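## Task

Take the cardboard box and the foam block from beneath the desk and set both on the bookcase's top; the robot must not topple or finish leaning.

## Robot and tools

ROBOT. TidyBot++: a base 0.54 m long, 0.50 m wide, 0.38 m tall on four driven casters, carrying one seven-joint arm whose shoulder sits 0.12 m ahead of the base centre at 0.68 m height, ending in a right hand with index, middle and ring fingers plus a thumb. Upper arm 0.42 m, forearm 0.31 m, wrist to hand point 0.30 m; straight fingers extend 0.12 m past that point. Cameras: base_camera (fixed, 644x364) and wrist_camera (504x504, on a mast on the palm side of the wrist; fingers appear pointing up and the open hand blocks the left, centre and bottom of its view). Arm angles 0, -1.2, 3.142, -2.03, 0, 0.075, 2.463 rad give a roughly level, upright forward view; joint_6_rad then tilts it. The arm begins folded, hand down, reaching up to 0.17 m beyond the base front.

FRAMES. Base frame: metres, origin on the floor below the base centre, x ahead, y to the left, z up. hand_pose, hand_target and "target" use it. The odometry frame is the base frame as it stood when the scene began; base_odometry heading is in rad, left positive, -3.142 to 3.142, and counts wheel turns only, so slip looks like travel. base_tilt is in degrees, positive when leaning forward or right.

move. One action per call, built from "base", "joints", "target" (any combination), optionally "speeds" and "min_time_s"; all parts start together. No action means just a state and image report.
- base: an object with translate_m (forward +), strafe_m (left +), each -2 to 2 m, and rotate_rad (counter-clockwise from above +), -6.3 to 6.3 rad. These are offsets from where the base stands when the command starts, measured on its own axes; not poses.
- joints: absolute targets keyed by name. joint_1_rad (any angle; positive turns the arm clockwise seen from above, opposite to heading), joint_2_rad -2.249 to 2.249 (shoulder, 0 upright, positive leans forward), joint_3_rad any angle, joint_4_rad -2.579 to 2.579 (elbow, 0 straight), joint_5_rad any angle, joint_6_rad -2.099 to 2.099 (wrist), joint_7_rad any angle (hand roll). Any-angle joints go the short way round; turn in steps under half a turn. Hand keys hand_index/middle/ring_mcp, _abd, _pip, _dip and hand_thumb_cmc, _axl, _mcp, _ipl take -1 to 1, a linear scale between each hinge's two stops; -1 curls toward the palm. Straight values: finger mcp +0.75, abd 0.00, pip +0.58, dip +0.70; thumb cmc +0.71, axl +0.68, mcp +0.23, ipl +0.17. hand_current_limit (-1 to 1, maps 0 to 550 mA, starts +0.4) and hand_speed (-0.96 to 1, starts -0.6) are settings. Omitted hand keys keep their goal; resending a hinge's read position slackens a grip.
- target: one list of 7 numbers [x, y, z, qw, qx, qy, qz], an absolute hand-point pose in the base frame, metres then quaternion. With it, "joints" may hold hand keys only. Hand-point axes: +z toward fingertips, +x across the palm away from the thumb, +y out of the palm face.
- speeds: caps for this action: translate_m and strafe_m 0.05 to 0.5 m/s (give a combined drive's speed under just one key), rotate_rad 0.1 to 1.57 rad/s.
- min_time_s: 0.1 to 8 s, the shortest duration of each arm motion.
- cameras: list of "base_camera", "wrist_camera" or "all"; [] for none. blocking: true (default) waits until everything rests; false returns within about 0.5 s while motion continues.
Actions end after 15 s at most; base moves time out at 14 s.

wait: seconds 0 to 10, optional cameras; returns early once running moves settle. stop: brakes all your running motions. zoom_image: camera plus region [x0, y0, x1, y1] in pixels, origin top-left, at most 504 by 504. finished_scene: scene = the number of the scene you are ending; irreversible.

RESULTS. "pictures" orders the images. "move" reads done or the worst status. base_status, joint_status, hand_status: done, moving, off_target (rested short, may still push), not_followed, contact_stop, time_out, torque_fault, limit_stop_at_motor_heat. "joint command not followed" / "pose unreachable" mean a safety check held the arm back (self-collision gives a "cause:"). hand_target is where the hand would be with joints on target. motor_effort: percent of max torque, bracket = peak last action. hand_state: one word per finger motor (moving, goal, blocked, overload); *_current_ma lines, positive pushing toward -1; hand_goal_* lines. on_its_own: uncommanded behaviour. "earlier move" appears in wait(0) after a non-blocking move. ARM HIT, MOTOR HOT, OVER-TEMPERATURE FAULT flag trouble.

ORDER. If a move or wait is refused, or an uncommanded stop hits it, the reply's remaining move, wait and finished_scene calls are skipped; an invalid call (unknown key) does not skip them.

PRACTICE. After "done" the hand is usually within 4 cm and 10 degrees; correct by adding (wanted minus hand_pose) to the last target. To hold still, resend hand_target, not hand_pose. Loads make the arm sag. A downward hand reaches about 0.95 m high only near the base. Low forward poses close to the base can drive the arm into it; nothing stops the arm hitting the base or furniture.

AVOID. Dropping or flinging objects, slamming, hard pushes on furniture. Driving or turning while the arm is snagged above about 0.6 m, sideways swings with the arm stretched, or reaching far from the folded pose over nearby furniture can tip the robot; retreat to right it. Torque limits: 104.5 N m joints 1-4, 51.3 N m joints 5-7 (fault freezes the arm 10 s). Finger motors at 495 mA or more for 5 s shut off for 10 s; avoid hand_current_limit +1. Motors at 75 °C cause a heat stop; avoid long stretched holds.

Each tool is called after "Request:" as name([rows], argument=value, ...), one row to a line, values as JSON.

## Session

Request:
move(joints={"joint_1_rad":0,"joint_2_rad":-1.2,"joint_3_rad":3.142,"joint_4_rad":-2.03,"joint_5_rad":0,"joint_6_rad":0.0,"joint_7_rad":2.463,"hand_index_mcp":0.753,"hand_index_pip":-0.226,"hand_index_dip":0.551,"hand_middle_mcp":0.753,"hand_middle_pip":-0.226,"hand_middle_dip":0.551,"hand_ring_mcp":0.753,"hand_ring_pip":-0.226,"hand_ring_dip":0.551,"hand_thumb_cmc":-0.571,"hand_thumb_axl":0.678}, min_time_s=2.5, cameras=["all"])

Scene clock: 2.83 s.
Motor temperatures (°C): [32 23 26 28 36 38 41]
move: done
base_odometry: x=+0.000 y=+0.000 heading=+0.000
base_tilt: forward=+0.2 right=+0.0
base_status: not commanded
joint_positions: joint_1_rad=-0.013 joint_2_rad=-1.179 joint_3_rad=+3.163 joint_4_rad=-2.064 joint_5_rad=+0.024 joint_6_rad=-0.052 joint_7_rad=+2.548 hand_index_mcp=+0.760 hand_index_abd=+0.000 hand_index_pip=-0.223 hand_index_dip=+0.555 hand_middle_mcp=+0.760 hand_middle_abd=+0.000 hand_middle_pip=-0.224 hand_middle_dip=+0.554 hand_ring_mcp=+0.761 hand_ring_abd=+0.000 hand_ring_pip=-0.224 hand_ring_dip=+0.555 hand_thumb_cmc=-0.565 hand_thumb_axl=+0.677 hand_thumb_mcp=+0.227 hand_thumb_ipl=+0.168 hand_current_limit=+0.400 hand_speed=-0.600
joint_status: all done
hand_state: goal,goal,goal,goal,goal,goal,goal,goal,goal,goal,goal,goal,goal,goal,goal,goal
index_mcp_current_ma: 3
index_abd_current_ma: 0
index_pip_current_ma: 1
index_dip_current_ma: 1
middle_mcp_current_ma: 3
middle_abd_current_ma: 0
middle_pip_current_ma: 1
middle_dip_current_ma: 1
ring_mcp_current_ma: 4
ring_abd_current_ma: 0
ring_pip_current_ma: 1
ring_dip_current_ma: 1
thumb_cmc_current_ma: 2
thumb_axl_current_ma: 0
thumb_mcp_current_ma: 0
thumb_ipl_current_ma: 0
hand_goal_index_mcp: 0.754
hand_goal_index_abd: 0.000
hand_goal_index_pip: -0.226
hand_goal_index_dip: 0.552
hand_goal_middle_mcp: 0.754
hand_goal_middle_abd: 0.000
hand_goal_middle_pip: -0.226
hand_goal_middle_dip: 0.552
hand_goal_ring_mcp: 0.754
hand_goal_ring_abd: 0.000
hand_goal_ring_pip: -0.226
hand_goal_ring_dip: 0.552
hand_goal_thumb_cmc: -0.570
hand_goal_thumb_axl: 0.678
hand_goal_thumb_mcp: 0.226
hand_goal_thumb_ipl: 0.168
motor_effort: joint_1_rad=-1(2) joint_2_rad=+14(16) joint_3_rad=+0(1) joint_4_rad=+15(19) joint_5_rad=+1(1) joint_6_rad=+7(10) joint_7_rad=+1(3)
hand_pose: x=+0.1817 y=-0.0755 z=+1.2665 quat_wxyz=(-0.423, -0.400, -0.209, -0.786) (m; base frame)
hand_target: x=+0.1462 y=-0.0699 z=+1.2882 quat_wxyz=(-0.395, -0.364, -0.174, -0.826) (m; base frame)
hand_status: not commanded
pictures: base_camera, wrist_camera
camera_calibration:
wrist_camera: T_world_to_cam=[[-0.104022, -0.994354, 0.0209634, -0.0558885], [-0.179795, -0.00193002, -0.983702, 1.22577], [0.978189, -0.106096, -0.178579, 0.166623], [0, 0, 0, 1]] pos_world=[0.0515849, -0.0355292, 1.23672]

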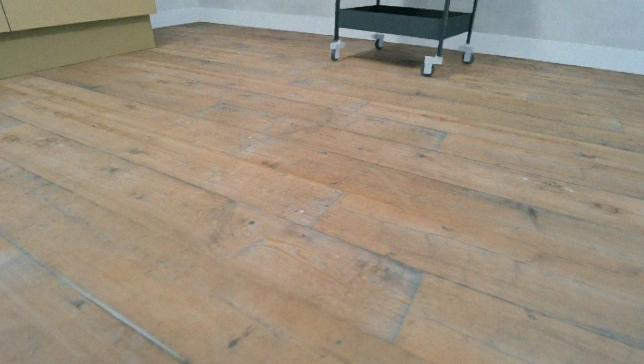

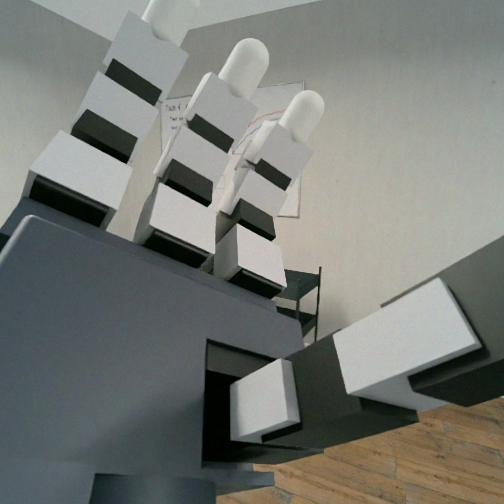

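Request:
move(base={"rotate_rad":-1.95}, cameras=["all"])

Scene clock: 6.20 s.
move: done
base_odometry: x=+0.000 y=+0.000 heading=-1.948
base_tilt: forward=+0.2 right=+0.0
base_status: done
joint_positions: joint_1_rad=-0.009 joint_2_rad=-1.179 joint_3_rad=+3.163 joint_4_rad=-2.064 joint_5_rad=+0.024 joint_6_rad=-0.052 joint_7_rad=+2.546 hand_index_mcp=+0.760 hand_index_abd=+0.000 hand_index_pip=-0.223 hand_index_dip=+0.555 hand_middle_mcp=+0.760 hand_middle_abd=+0.000 hand_middle_pip=-0.224 hand_middle_dip=+0.554 hand_ring_mcp=+0.761 hand_ring_abd=+0.000 hand_ring_pip=-0.224 hand_ring_dip=+0.555 hand_thumb_cmc=-0.565 hand_thumb_axl=+0.677 hand_thumb_mcp=+0.227 hand_thumb_ipl=+0.168 hand_current_limit=+0.400 hand_speed=-0.600
joint_status: not commanded
hand_state: goal,goal,goal,goal,goal,goal,goal,goal,goal,goal,goal,goal,goal,goal,goal,goal
index_mcp_current_ma: 3
index_abd_current_ma: 0
index_pip_current_ma: 1
index_dip_current_ma: 1
middle_mcp_current_ma: 3
middle_abd_current_ma: 0
middle_pip_current_ma: 1
middle_dip_current_ma: 1
ring_mcp_current_ma: 4
ring_abd_current_ma: 0
ring_pip_current_ma: 1
ring_dip_current_ma: 1
thumb_cmc_current_ma: 2
thumb_axl_current_ma: 0
thumb_mcp_current_ma: 0
thumb_ipl_current_ma: 0
hand_goal_index_mcp: 0.754
hand_goal_index_abd: 0.000
hand_goal_index_pip: -0.226
hand_goal_index_dip: 0.552
hand_goal_middle_mcp: 0.754
hand_goal_middle_abd: 0.000
hand_goal_middle_pip: -0.226
hand_goal_middle_dip: 0.552
hand_goal_ring_mcp: 0.754
hand_goal_ring_abd: 0.000
hand_goal_ring_pip: -0.226
hand_goal_ring_dip: 0.552
hand_goal_thumb_cmc: -0.570
hand_goal_thumb_axl: 0.678
hand_goal_thumb_mcp: 0.226
hand_goal_thumb_ipl: 0.168
motor_effort: joint_1_rad=+0(1) joint_2_rad=+14(14) joint_3_rad=+0(1) joint_4_rad=+15(15) joint_5_rad=+1(1) joint_6_rad=+7(8) joint_7_rad=+1(1)
hand_pose: x=+0.1815 y=-0.0759 z=+1.2663 quat_wxyz=(-0.423, -0.401, -0.208, -0.785) (m; base frame)
hand_target: x=+0.1462 y=-0.0699 z=+1.2882 quat_wxyz=(-0.395, -0.364, -0.174, -0.826) (m; base frame)
hand_status: not commanded
pictures: base_camera, wrist_camera
camera_calibration:
wrist_camera: T_world_to_cam=[[-0.106442, -0.994138, 0.0189848, -0.0533213], [-0.179701, 0.000454586, -0.983721, 1.22574], [0.977946, -0.108121, -0.178696, 0.166889], [0, 0, 0, 1]] pos_world=[0.0513823, -0.0355218, 1.23662]

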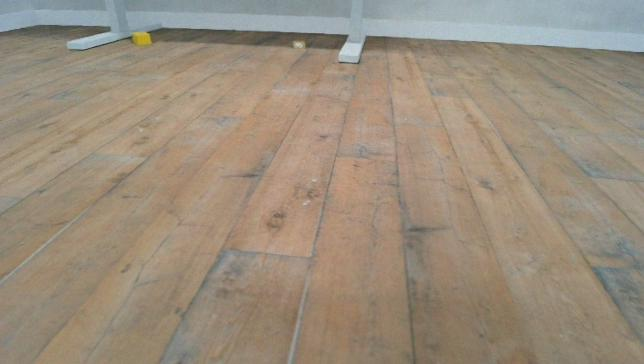

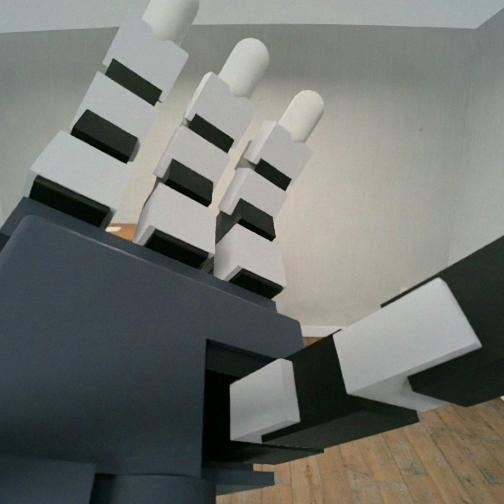

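Request:
move(base={"translate_m":0.833,"strafe_m":0.6,"rotate_rad":-0.127}, joints={"joint_1_rad":0,"joint_2_rad":1.73,"joint_3_rad":3.142,"joint_4_rad":-1.45,"joint_5_rad":0,"joint_6_rad":1.26,"joint_7_rad":-0.06}, min_time_s=3, cameras=["all"])

Request:
zoom_image(camera="base_camera", region=[120, 50, 240, 130])

Request:
zoom_image(camera="base_camera", region=[370, 50, 490, 130])

Scene clock: 12.77 s.
move: done
base_odometry: x=+0.251 y=-0.996 heading=-2.076
base_tilt: forward=+0.2 right=-0.1
base_status: done
joint_positions: joint_1_rad=-0.006 joint_2_rad=+1.695 joint_3_rad=+3.162 joint_4_rad=-1.480 joint_5_rad=+0.024 joint_6_rad=+1.206 joint_7_rad=+0.024 hand_index_mcp=+0.748 hand_index_abd=+0.000 hand_index_pip=-0.224 hand_index_dip=+0.555 hand_middle_mcp=+0.748 hand_middle_abd=+0.000 hand_middle_pip=-0.224 hand_middle_dip=+0.554 hand_ring_mcp=+0.747 hand_ring_abd=+0.000 hand_ring_pip=-0.224 hand_ring_dip=+0.555 hand_thumb_cmc=-0.568 hand_thumb_axl=+0.677 hand_thumb_mcp=+0.226 hand_thumb_ipl=+0.168 hand_current_limit=+0.400 hand_speed=-0.600
joint_status: all done
hand_state: goal,goal,goal,goal,goal,goal,goal,goal,goal,goal,goal,goal,goal,goal,goal,goal
index_mcp_current_ma: -3
index_abd_current_ma: 0
index_pip_current_ma: 1
index_dip_current_ma: 1
middle_mcp_current_ma: -3
middle_abd_current_ma: 0
middle_pip_current_ma: 0
middle_dip_current_ma: 1
ring_mcp_current_ma: -4
ring_abd_current_ma: 0
ring_pip_current_ma: 0
ring_dip_current_ma: 1
thumb_cmc_current_ma: 1
thumb_axl_current_ma: 0
thumb_mcp_current_ma: 0
thumb_ipl_current_ma: 0
hand_goal_index_mcp: 0.754
hand_goal_index_abd: 0.000
hand_goal_index_pip: -0.226
hand_goal_index_dip: 0.552
hand_goal_middle_mcp: 0.754
hand_goal_middle_abd: 0.000
hand_goal_middle_pip: -0.226
hand_goal_middle_dip: 0.552
hand_goal_ring_mcp: 0.754
hand_goal_ring_abd: 0.000
hand_goal_ring_pip: -0.226
hand_goal_ring_dip: 0.552
hand_goal_thumb_cmc: -0.570
hand_goal_thumb_axl: 0.678
hand_goal_thumb_mcp: 0.226
hand_goal_thumb_ipl: 0.168
motor_effort: joint_1_rad=-1(3) joint_2_rad=-34(40) joint_3_rad=-1(2) joint_4_rad=+4(18) joint_5_rad=+0(2) joint_6_rad=+8(10) joint_7_rad=+0(2)
hand_pose: x=+0.7700 y=+0.0220 z=+0.1190 quat_wxyz=(+0.387, -0.609, +0.568, -0.395) (m; base frame)
hand_target: x=+0.7771 y=+0.0289 z=+0.1194 quat_wxyz=(+0.417, -0.562, +0.596, -0.393) (m; base frame)
hand_status: not commanded
pictures: base_camera, wrist_camera
camera_calibration:
wrist_camera: T_world_to_cam=[[-0.328166, 0.747771, -0.577188, 0.331743], [-0.467338, 0.402486, 0.787147, 0.204692], [0.820916, 0.528057, 0.21738, -0.543362], [0, 0, 0, 1]] pos_world=[0.650581, -0.0435274, 0.148471]

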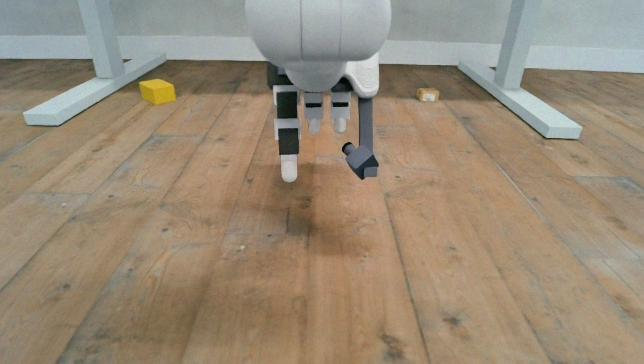

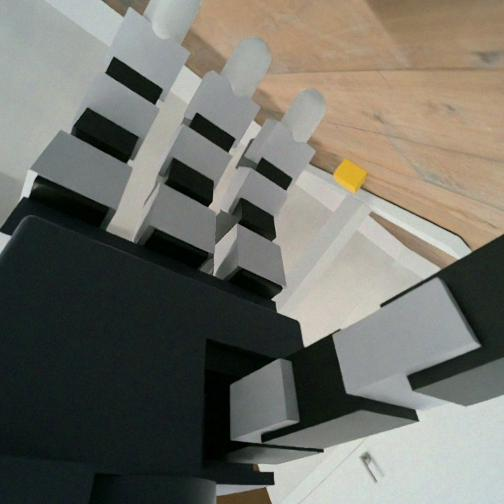

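Scaled by 4.200.

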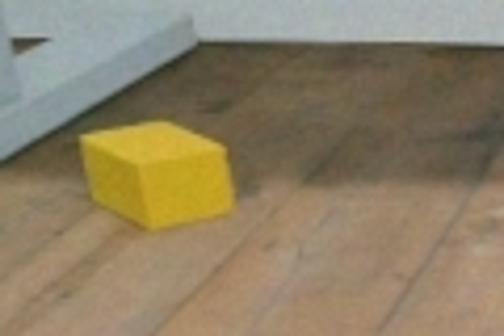

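Scaled by 4.200.

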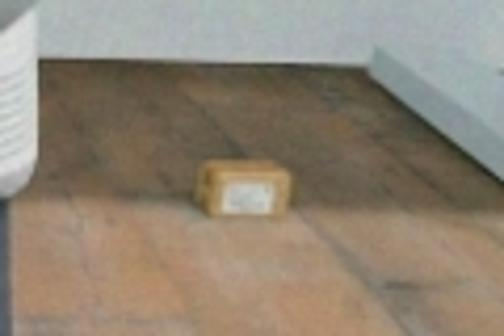

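Request:
move(base={"translate_m":0.752,"strafe_m":-0.128,"rotate_rad":0.805}, speeds={"translate_m":0.3,"rotate_rad":0.5}, joints={"joint_6_rad":1.28,"joint_7_rad":-0.14}, cameras=["all"])

Request:
zoom_image(camera="base_camera", region=[240, 120, 360, 220])

Scene clock: 22.13 s.
move: done
base_odometry: x=-0.225 y=-1.592 heading=-1.270
base_tilt: forward=+0.2 right=+0.0
base_status: done
joint_positions: joint_1_rad=+0.004 joint_2_rad=+1.698 joint_3_rad=+3.156 joint_4_rad=-1.474 joint_5_rad=+0.024 joint_6_rad=+1.230 joint_7_rad=-0.072 hand_index_mcp=+0.748 hand_index_abd=+0.000 hand_index_pip=-0.224 hand_index_dip=+0.555 hand_middle_mcp=+0.747 hand_middle_abd=+0.000 hand_middle_pip=-0.224 hand_middle_dip=+0.554 hand_ring_mcp=+0.747 hand_ring_abd=+0.000 hand_ring_pip=-0.225 hand_ring_dip=+0.555 hand_thumb_cmc=-0.569 hand_thumb_axl=+0.677 hand_thumb_mcp=+0.226 hand_thumb_ipl=+0.168 hand_current_limit=+0.400 hand_speed=-0.600
joint_status: all done
hand_state: goal,goal,goal,goal,goal,goal,goal,goal,goal,goal,goal,goal,goal,goal,goal,goal
index_mcp_current_ma: -4
index_abd_current_ma: 0
index_pip_current_ma: 0
index_dip_current_ma: 1
middle_mcp_current_ma: -4
middle_abd_current_ma: 0
middle_pip_current_ma: 0
middle_dip_current_ma: 1
ring_mcp_current_ma: -4
ring_abd_current_ma: 0
ring_pip_current_ma: 0
ring_dip_current_ma: 1
thumb_cmc_current_ma: 0
thumb_axl_current_ma: 0
thumb_mcp_current_ma: 0
thumb_ipl_current_ma: 0
hand_goal_index_mcp: 0.754
hand_goal_index_abd: 0.000
hand_goal_index_pip: -0.226
hand_goal_index_dip: 0.552
hand_goal_middle_mcp: 0.754
hand_goal_middle_abd: 0.000
hand_goal_middle_pip: -0.226
hand_goal_middle_dip: 0.552
hand_goal_ring_mcp: 0.754
hand_goal_ring_abd: 0.000
hand_goal_ring_pip: -0.226
hand_goal_ring_dip: 0.552
hand_goal_thumb_cmc: -0.570
hand_goal_thumb_axl: 0.678
hand_goal_thumb_mcp: 0.226
hand_goal_thumb_ipl: 0.168
motor_effort: joint_1_rad=-1(5) joint_2_rad=-34(36) joint_3_rad=-1(3) joint_4_rad=+3(6) joint_5_rad=+0(2) joint_6_rad=+8(9) joint_7_rad=+1(2)
hand_pose: x=+0.7770 y=+0.0274 z=+0.1270 quat_wxyz=(+0.414, -0.572, +0.595, -0.384) (m; base frame)
hand_target: x=+0.7814 y=+0.0355 z=+0.1268 quat_wxyz=(+0.439, -0.534, +0.614, -0.382) (m; base frame)
hand_status: not commanded
pictures: base_camera, wrist_camera
camera_calibration:
wrist_camera: T_world_to_cam=[[-0.278761, 0.813823, -0.509887, 0.28595], [-0.470544, 0.347094, 0.811242, 0.200463], [0.837186, 0.466067, 0.286183, -0.573439], [0, 0, 0, 1]] pos_world=[0.654114, -0.0350305, 0.147287]

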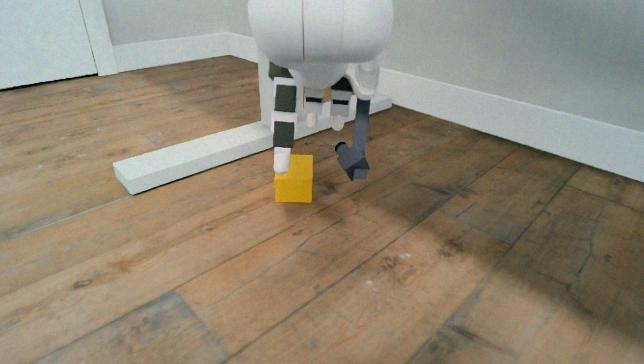

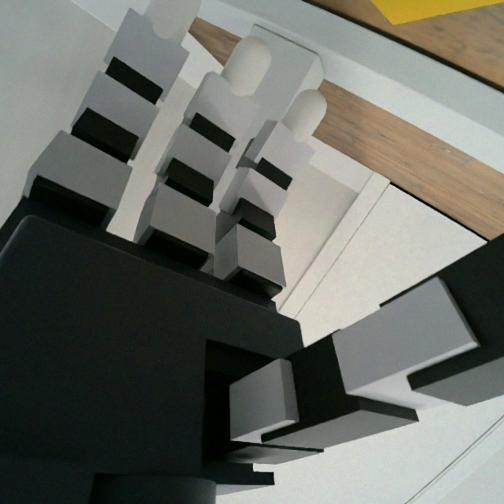

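Scaled by 4.200.

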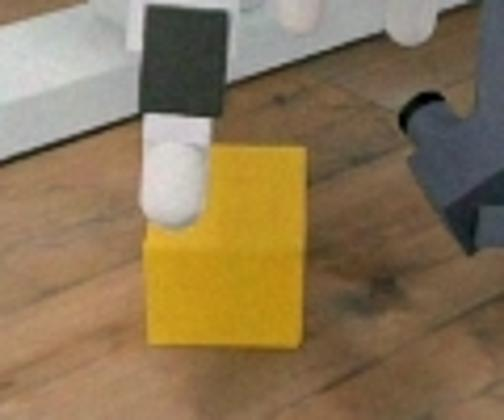

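Request:
move(base={"translate_m":0.02}, joints={"joint_2_rad":1.96,"joint_4_rad":-1.167,"joint_6_rad":1.24,"joint_7_rad":-0.01}, min_time_s=2.5, cameras=["all"])

Scene clock: 26.80 s.
move: done
base_odometry: x=-0.219 y=-1.611 heading=-1.270
base_tilt: forward=+0.2 right=+0.0
base_status: done
joint_positions: joint_1_rad=+0.003 joint_2_rad=+1.917 joint_3_rad=+3.156 joint_4_rad=-1.198 joint_5_rad=+0.024 joint_6_rad=+1.230 joint_7_rad=-0.072 hand_index_mcp=+0.748 hand_index_abd=+0.000 hand_index_pip=-0.224 hand_index_dip=+0.555 hand_middle_mcp=+0.747 hand_middle_abd=+0.000 hand_middle_pip=-0.224 hand_middle_dip=+0.554 hand_ring_mcp=+0.747 hand_ring_abd=+0.000 hand_ring_pip=-0.225 hand_ring_dip=+0.555 hand_thumb_cmc=-0.569 hand_thumb_axl=+0.677 hand_thumb_mcp=+0.226 hand_thumb_ipl=+0.168 hand_current_limit=+0.400 hand_speed=-0.600
joint_status: all done
hand_state: goal,goal,goal,goal,goal,goal,goal,goal,goal,goal,goal,goal,goal,goal,goal,goal
index_mcp_current_ma: -4
index_abd_current_ma: 0
index_pip_current_ma: 0
index_dip_current_ma: 1
middle_mcp_current_ma: -4
middle_abd_current_ma: 0
middle_pip_current_ma: 0
middle_dip_current_ma: 1
ring_mcp_current_ma: -4
ring_abd_current_ma: 0
ring_pip_current_ma: 0
ring_dip_current_ma: 1
thumb_cmc_current_ma: 0
thumb_axl_current_ma: 0
thumb_mcp_current_ma: 0
thumb_ipl_current_ma: 0
hand_goal_index_mcp: 0.754
hand_goal_index_abd: 0.000
hand_goal_index_pip: -0.226
hand_goal_index_dip: 0.552
hand_goal_middle_mcp: 0.754
hand_goal_middle_abd: 0.000
hand_goal_middle_pip: -0.226
hand_goal_middle_dip: 0.552
hand_goal_ring_mcp: 0.754
hand_goal_ring_abd: 0.000
hand_goal_ring_pip: -0.226
hand_goal_ring_dip: 0.552
hand_goal_thumb_cmc: -0.570
hand_goal_thumb_axl: 0.678
hand_goal_thumb_mcp: 0.226
hand_goal_thumb_ipl: 0.168
motor_effort: joint_1_rad=-1(3) joint_2_rad=-33(35) joint_3_rad=-1(2) joint_4_rad=+4(6) joint_5_rad=+0(1) joint_6_rad=+8(9) joint_7_rad=+1(2)
hand_pose: x=+0.7837 y=+0.0291 z=+0.0524 quat_wxyz=(+0.432, -0.561, +0.582, -0.399) (m; base frame)
hand_target: x=+0.7730 y=+0.0248 z=+0.0335 quat_wxyz=(+0.417, -0.570, +0.575, -0.413) (m; base frame)
hand_status: not commanded
pictures: base_camera, wrist_camera
camera_calibration:
wrist_camera: T_world_to_cam=[[-0.252526, 0.813076, -0.524536, 0.228511], [-0.517802, 0.344391, 0.783119, 0.302155], [0.817381, 0.469364, 0.334045, -0.545452], [0, 0, 0, 1]] pos_world=[0.660003, -0.0338412, 0.0654441]

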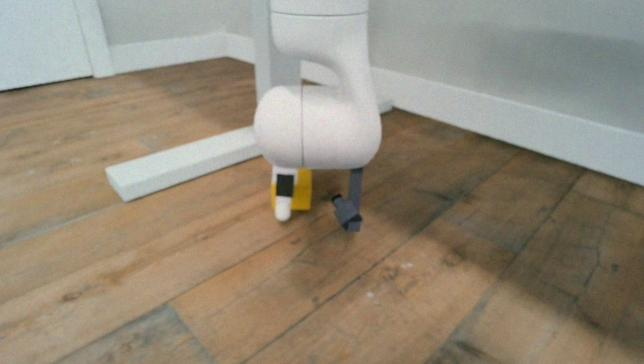

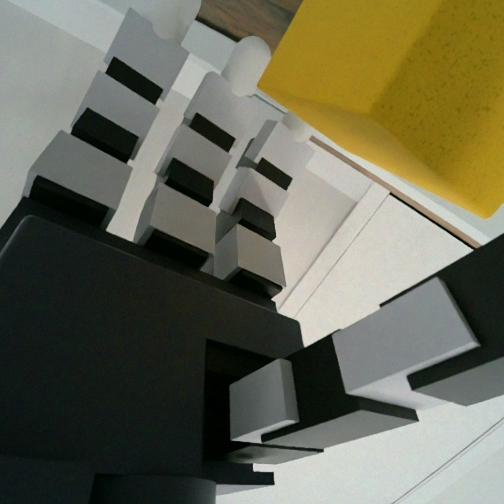

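Request:
move(base={"strafe_m":-0.005}, joints={"joint_2_rad":1.97,"joint_7_rad":0.03}, min_time_s=0.8)

Request:
move(joints={"hand_index_mcp":0.35,"hand_middle_mcp":0.35,"hand_ring_mcp":0.55,"hand_thumb_mcp":-0.15}, cameras=["all"])

Scene clock: 29.37 s.
move: done
base_odometry: x=-0.224 y=-1.613 heading=-1.270
base_tilt: forward=+0.2 right=+0.0
base_status: done
joint_positions: joint_1_rad=+0.002 joint_2_rad=+1.925 joint_3_rad=+3.156 joint_4_rad=-1.198 joint_5_rad=+0.024 joint_6_rad=+1.230 joint_7_rad=-0.052 hand_index_mcp=+0.748 hand_index_abd=+0.000 hand_index_pip=-0.224 hand_index_dip=+0.555 hand_middle_mcp=+0.747 hand_middle_abd=+0.000 hand_middle_pip=-0.224 hand_middle_dip=+0.554 hand_ring_mcp=+0.747 hand_ring_abd=+0.000 hand_ring_pip=-0.225 hand_ring_dip=+0.555 hand_thumb_cmc=-0.570 hand_thumb_axl=+0.677 hand_thumb_mcp=+0.226 hand_thumb_ipl=+0.168 hand_current_limit=+0.400 hand_speed=-0.600
joint_status: all done
hand_state: goal,goal,goal,goal,goal,goal,goal,goal,goal,goal,goal,goal,goal,goal,goal,goal
index_mcp_current_ma: -4
index_abd_current_ma: 0
index_pip_current_ma: 0
index_dip_current_ma: 1
middle_mcp_current_ma: -4
middle_abd_current_ma: 0
middle_pip_current_ma: 0
middle_dip_current_ma: 1
ring_mcp_current_ma: -4
ring_abd_current_ma: 0
ring_pip_current_ma: 0
ring_dip_current_ma: 1
thumb_cmc_current_ma: 0
thumb_axl_current_ma: 0
thumb_mcp_current_ma: 0
thumb_ipl_current_ma: 0
hand_goal_index_mcp: 0.754
hand_goal_index_abd: 0.000
hand_goal_index_pip: -0.226
hand_goal_index_dip: 0.552
hand_goal_middle_mcp: 0.754
hand_goal_middle_abd: 0.000
hand_goal_middle_pip: -0.226
hand_goal_middle_dip: 0.552
hand_goal_ring_mcp: 0.754
hand_goal_ring_abd: 0.000
hand_goal_ring_pip: -0.226
hand_goal_ring_dip: 0.552
hand_goal_thumb_cmc: -0.570
hand_goal_thumb_axl: 0.678
hand_goal_thumb_mcp: 0.226
hand_goal_thumb_ipl: 0.168
motor_effort: joint_1_rad=+0(4) joint_2_rad=-33(34) joint_3_rad=-1(2) joint_4_rad=+4(5) joint_5_rad=+1(1) joint_6_rad=+8(9) joint_7_rad=+0(2)
hand_pose: x=+0.7786 y=+0.0282 z=+0.0466 quat_wxyz=(+0.426, -0.569, +0.578, -0.401) (m; base frame)
hand_target: x=+0.7662 y=+0.0214 z=+0.0262 quat_wxyz=(+0.406, -0.583, +0.566, -0.418) (m; base frame)
hand_status: not commanded
pictures: none

Scene clock: 30.13 s.
move: off_target
base_odometry: x=-0.224 y=-1.613 heading=-1.270
base_tilt: forward=+0.2 right=+0.0
base_status: not commanded
joint_positions: joint_1_rad=+0.002 joint_2_rad=+1.926 joint_3_rad=+3.156 joint_4_rad=-1.186 joint_5_rad=+0.024 joint_6_rad=+1.231 joint_7_rad=-0.052 hand_index_mcp=+0.437 hand_index_abd=-0.001 hand_index_pip=-0.189 hand_index_dip=+0.571 hand_middle_mcp=+0.439 hand_middle_abd=-0.001 hand_middle_pip=-0.196 hand_middle_dip=+0.566 hand_ring_mcp=+0.545 hand_ring_abd=+0.000 hand_ring_pip=-0.224 hand_ring_dip=+0.555 hand_thumb_cmc=-0.561 hand_thumb_axl=+0.679 hand_thumb_mcp=-0.006 hand_thumb_ipl=+0.194 hand_current_limit=+0.400 hand_speed=-0.600
joint_status: hand_index_mcp off_target (ended at +0.437, target +0.350); hand_middle_mcp off_target (ended at +0.439, target +0.350); hand_thumb_mcp off_target (ended at -0.006, target -0.150); the others done
hand_state: blocked,goal,blocked,goal,blocked,goal,blocked,goal,goal,goal,goal,goal,goal,goal,blocked,blocked
index_mcp_current_ma: 214
index_abd_current_ma: 0
index_pip_current_ma: 51
index_dip_current_ma: 18
middle_mcp_current_ma: 223
middle_abd_current_ma: 0
middle_pip_current_ma: 36
middle_dip_current_ma: 12
ring_mcp_current_ma: -2
ring_abd_current_ma: 0
ring_pip_current_ma: 1
ring_dip_current_ma: 1
thumb_cmc_current_ma: 5
thumb_axl_current_ma: 0
thumb_mcp_current_ma: 385
thumb_ipl_current_ma: 46
hand_goal_index_mcp: 0.350
hand_goal_index_abd: 0.000
hand_goal_index_pip: -0.226
hand_goal_index_dip: 0.552
hand_goal_middle_mcp: 0.350
hand_goal_middle_abd: 0.000
hand_goal_middle_pip: -0.226
hand_goal_middle_dip: 0.552
hand_goal_ring_mcp: 0.550
hand_goal_ring_abd: 0.000
hand_goal_ring_pip: -0.226
hand_goal_ring_dip: 0.552
hand_goal_thumb_cmc: -0.570
hand_goal_thumb_axl: 0.678
hand_goal_thumb_mcp: -0.150
hand_goal_thumb_ipl: 0.168
motor_effort: joint_1_rad=+0(1) joint_2_rad=-31(33) joint_3_rad=-1(1) joint_4_rad=+4(5) joint_5_rad=+0(1) joint_6_rad=+7(8) joint_7_rad=+1(1)
hand_pose: x=+0.7840 y=+0.0282 z=+0.0494 quat_wxyz=(+0.429, -0.567, +0.575, -0.404) (m; base frame)
hand_target: x=+0.7662 y=+0.0214 z=+0.0262 quat_wxyz=(+0.406, -0.583, +0.566, -0.418) (m; base frame)
hand_status: not commanded
pictures: base_camera, wrist_camera
camera_calibration:
wrist_camera: T_world_to_cam=[[-0.255957, 0.801049, -0.541116, 0.231668], [-0.524004, 0.355419, 0.774013, 0.309958], [0.812346, 0.481661, 0.32878, -0.540387], [0, 0, 0, 1]] pos_world=[0.660697, -0.0354589, 0.0631162]

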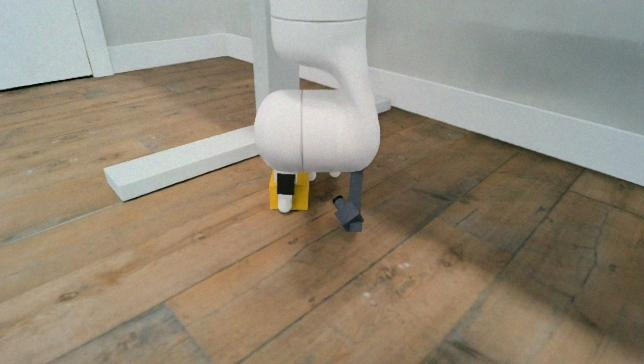

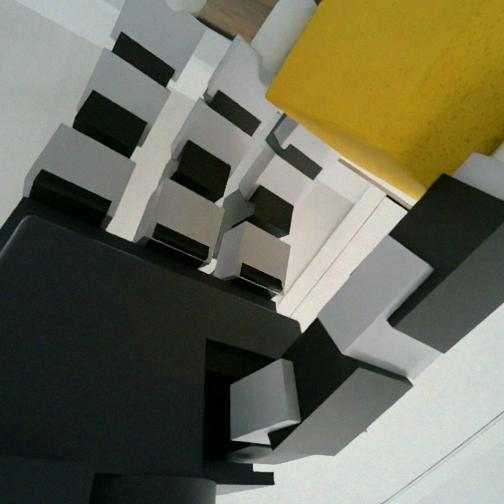

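Request:
move(joints={"joint_2_rad":1.62,"joint_4_rad":-1.55,"joint_6_rad":1.3,"hand_index_mcp":0.31,"hand_middle_mcp":0.31}, min_time_s=2, cameras=["base_camera"])

Request:
move(base={"translate_m":-0.6}, speeds={"translate_m":0.4}, cameras=["all"])

Scene clock: 39.53 s.
move: off_target
base_odometry: x=-0.224 y=-1.613 heading=-1.270
base_tilt: forward=+0.2 right=+0.0
base_status: not commanded
joint_positions: joint_1_rad=+0.002 joint_2_rad=+1.688 joint_3_rad=+3.156 joint_4_rad=-1.528 joint_5_rad=+0.024 joint_6_rad=+1.248 joint_7_rad=-0.052 hand_index_mcp=+0.421 hand_index_abd=-0.003 hand_index_pip=-0.179 hand_index_dip=+0.577 hand_middle_mcp=+0.420 hand_middle_abd=-0.003 hand_middle_pip=-0.187 hand_middle_dip=+0.571 hand_ring_mcp=+0.545 hand_ring_abd=+0.000 hand_ring_pip=-0.224 hand_ring_dip=+0.555 hand_thumb_cmc=-0.557 hand_thumb_axl=+0.681 hand_thumb_mcp=-0.006 hand_thumb_ipl=+0.201 hand_current_limit=+0.400 hand_speed=-0.600
joint_status: hand_index_mcp off_target (ended at +0.421, target +0.310); hand_middle_mcp off_target (ended at +0.420, target +0.310); the others done
hand_state: blocked,goal,blocked,blocked,blocked,goal,blocked,goal,goal,goal,goal,goal,goal,goal,blocked,blocked
index_mcp_current_ma: 313
index_abd_current_ma: -1
index_pip_current_ma: 73
index_dip_current_ma: 27
middle_mcp_current_ma: 308
middle_abd_current_ma: -1
middle_pip_current_ma: 54
middle_dip_current_ma: 18
ring_mcp_current_ma: -3
ring_abd_current_ma: 0
ring_pip_current_ma: 1
ring_dip_current_ma: 1
thumb_cmc_current_ma: 10
thumb_axl_current_ma: 1
thumb_mcp_current_ma: 385
thumb_ipl_current_ma: 66
hand_goal_index_mcp: 0.310
hand_goal_index_abd: 0.000
hand_goal_index_pip: -0.226
hand_goal_index_dip: 0.552
hand_goal_middle_mcp: 0.310
hand_goal_middle_abd: 0.000
hand_goal_middle_pip: -0.226
hand_goal_middle_dip: 0.552
hand_goal_ring_mcp: 0.550
hand_goal_ring_abd: 0.000
hand_goal_ring_pip: -0.226
hand_goal_ring_dip: 0.552
hand_goal_thumb_cmc: -0.570
hand_goal_thumb_axl: 0.678
hand_goal_thumb_mcp: -0.150
hand_goal_thumb_ipl: 0.168
motor_effort: joint_1_rad=-1(1) joint_2_rad=-34(35) joint_3_rad=-1(2) joint_4_rad=+3(4) joint_5_rad=+0(1) joint_6_rad=+8(9) joint_7_rad=+1(2)
hand_pose: x=+0.7588 y=+0.0267 z=+0.1251 quat_wxyz=(+0.403, -0.583, +0.595, -0.380) (m; base frame)
hand_target: x=+0.7931 y=+0.0213 z=+0.1762 quat_wxyz=(+0.413, -0.578, +0.560, -0.426) (m; base frame)
hand_status: not commanded
pictures: base_camera

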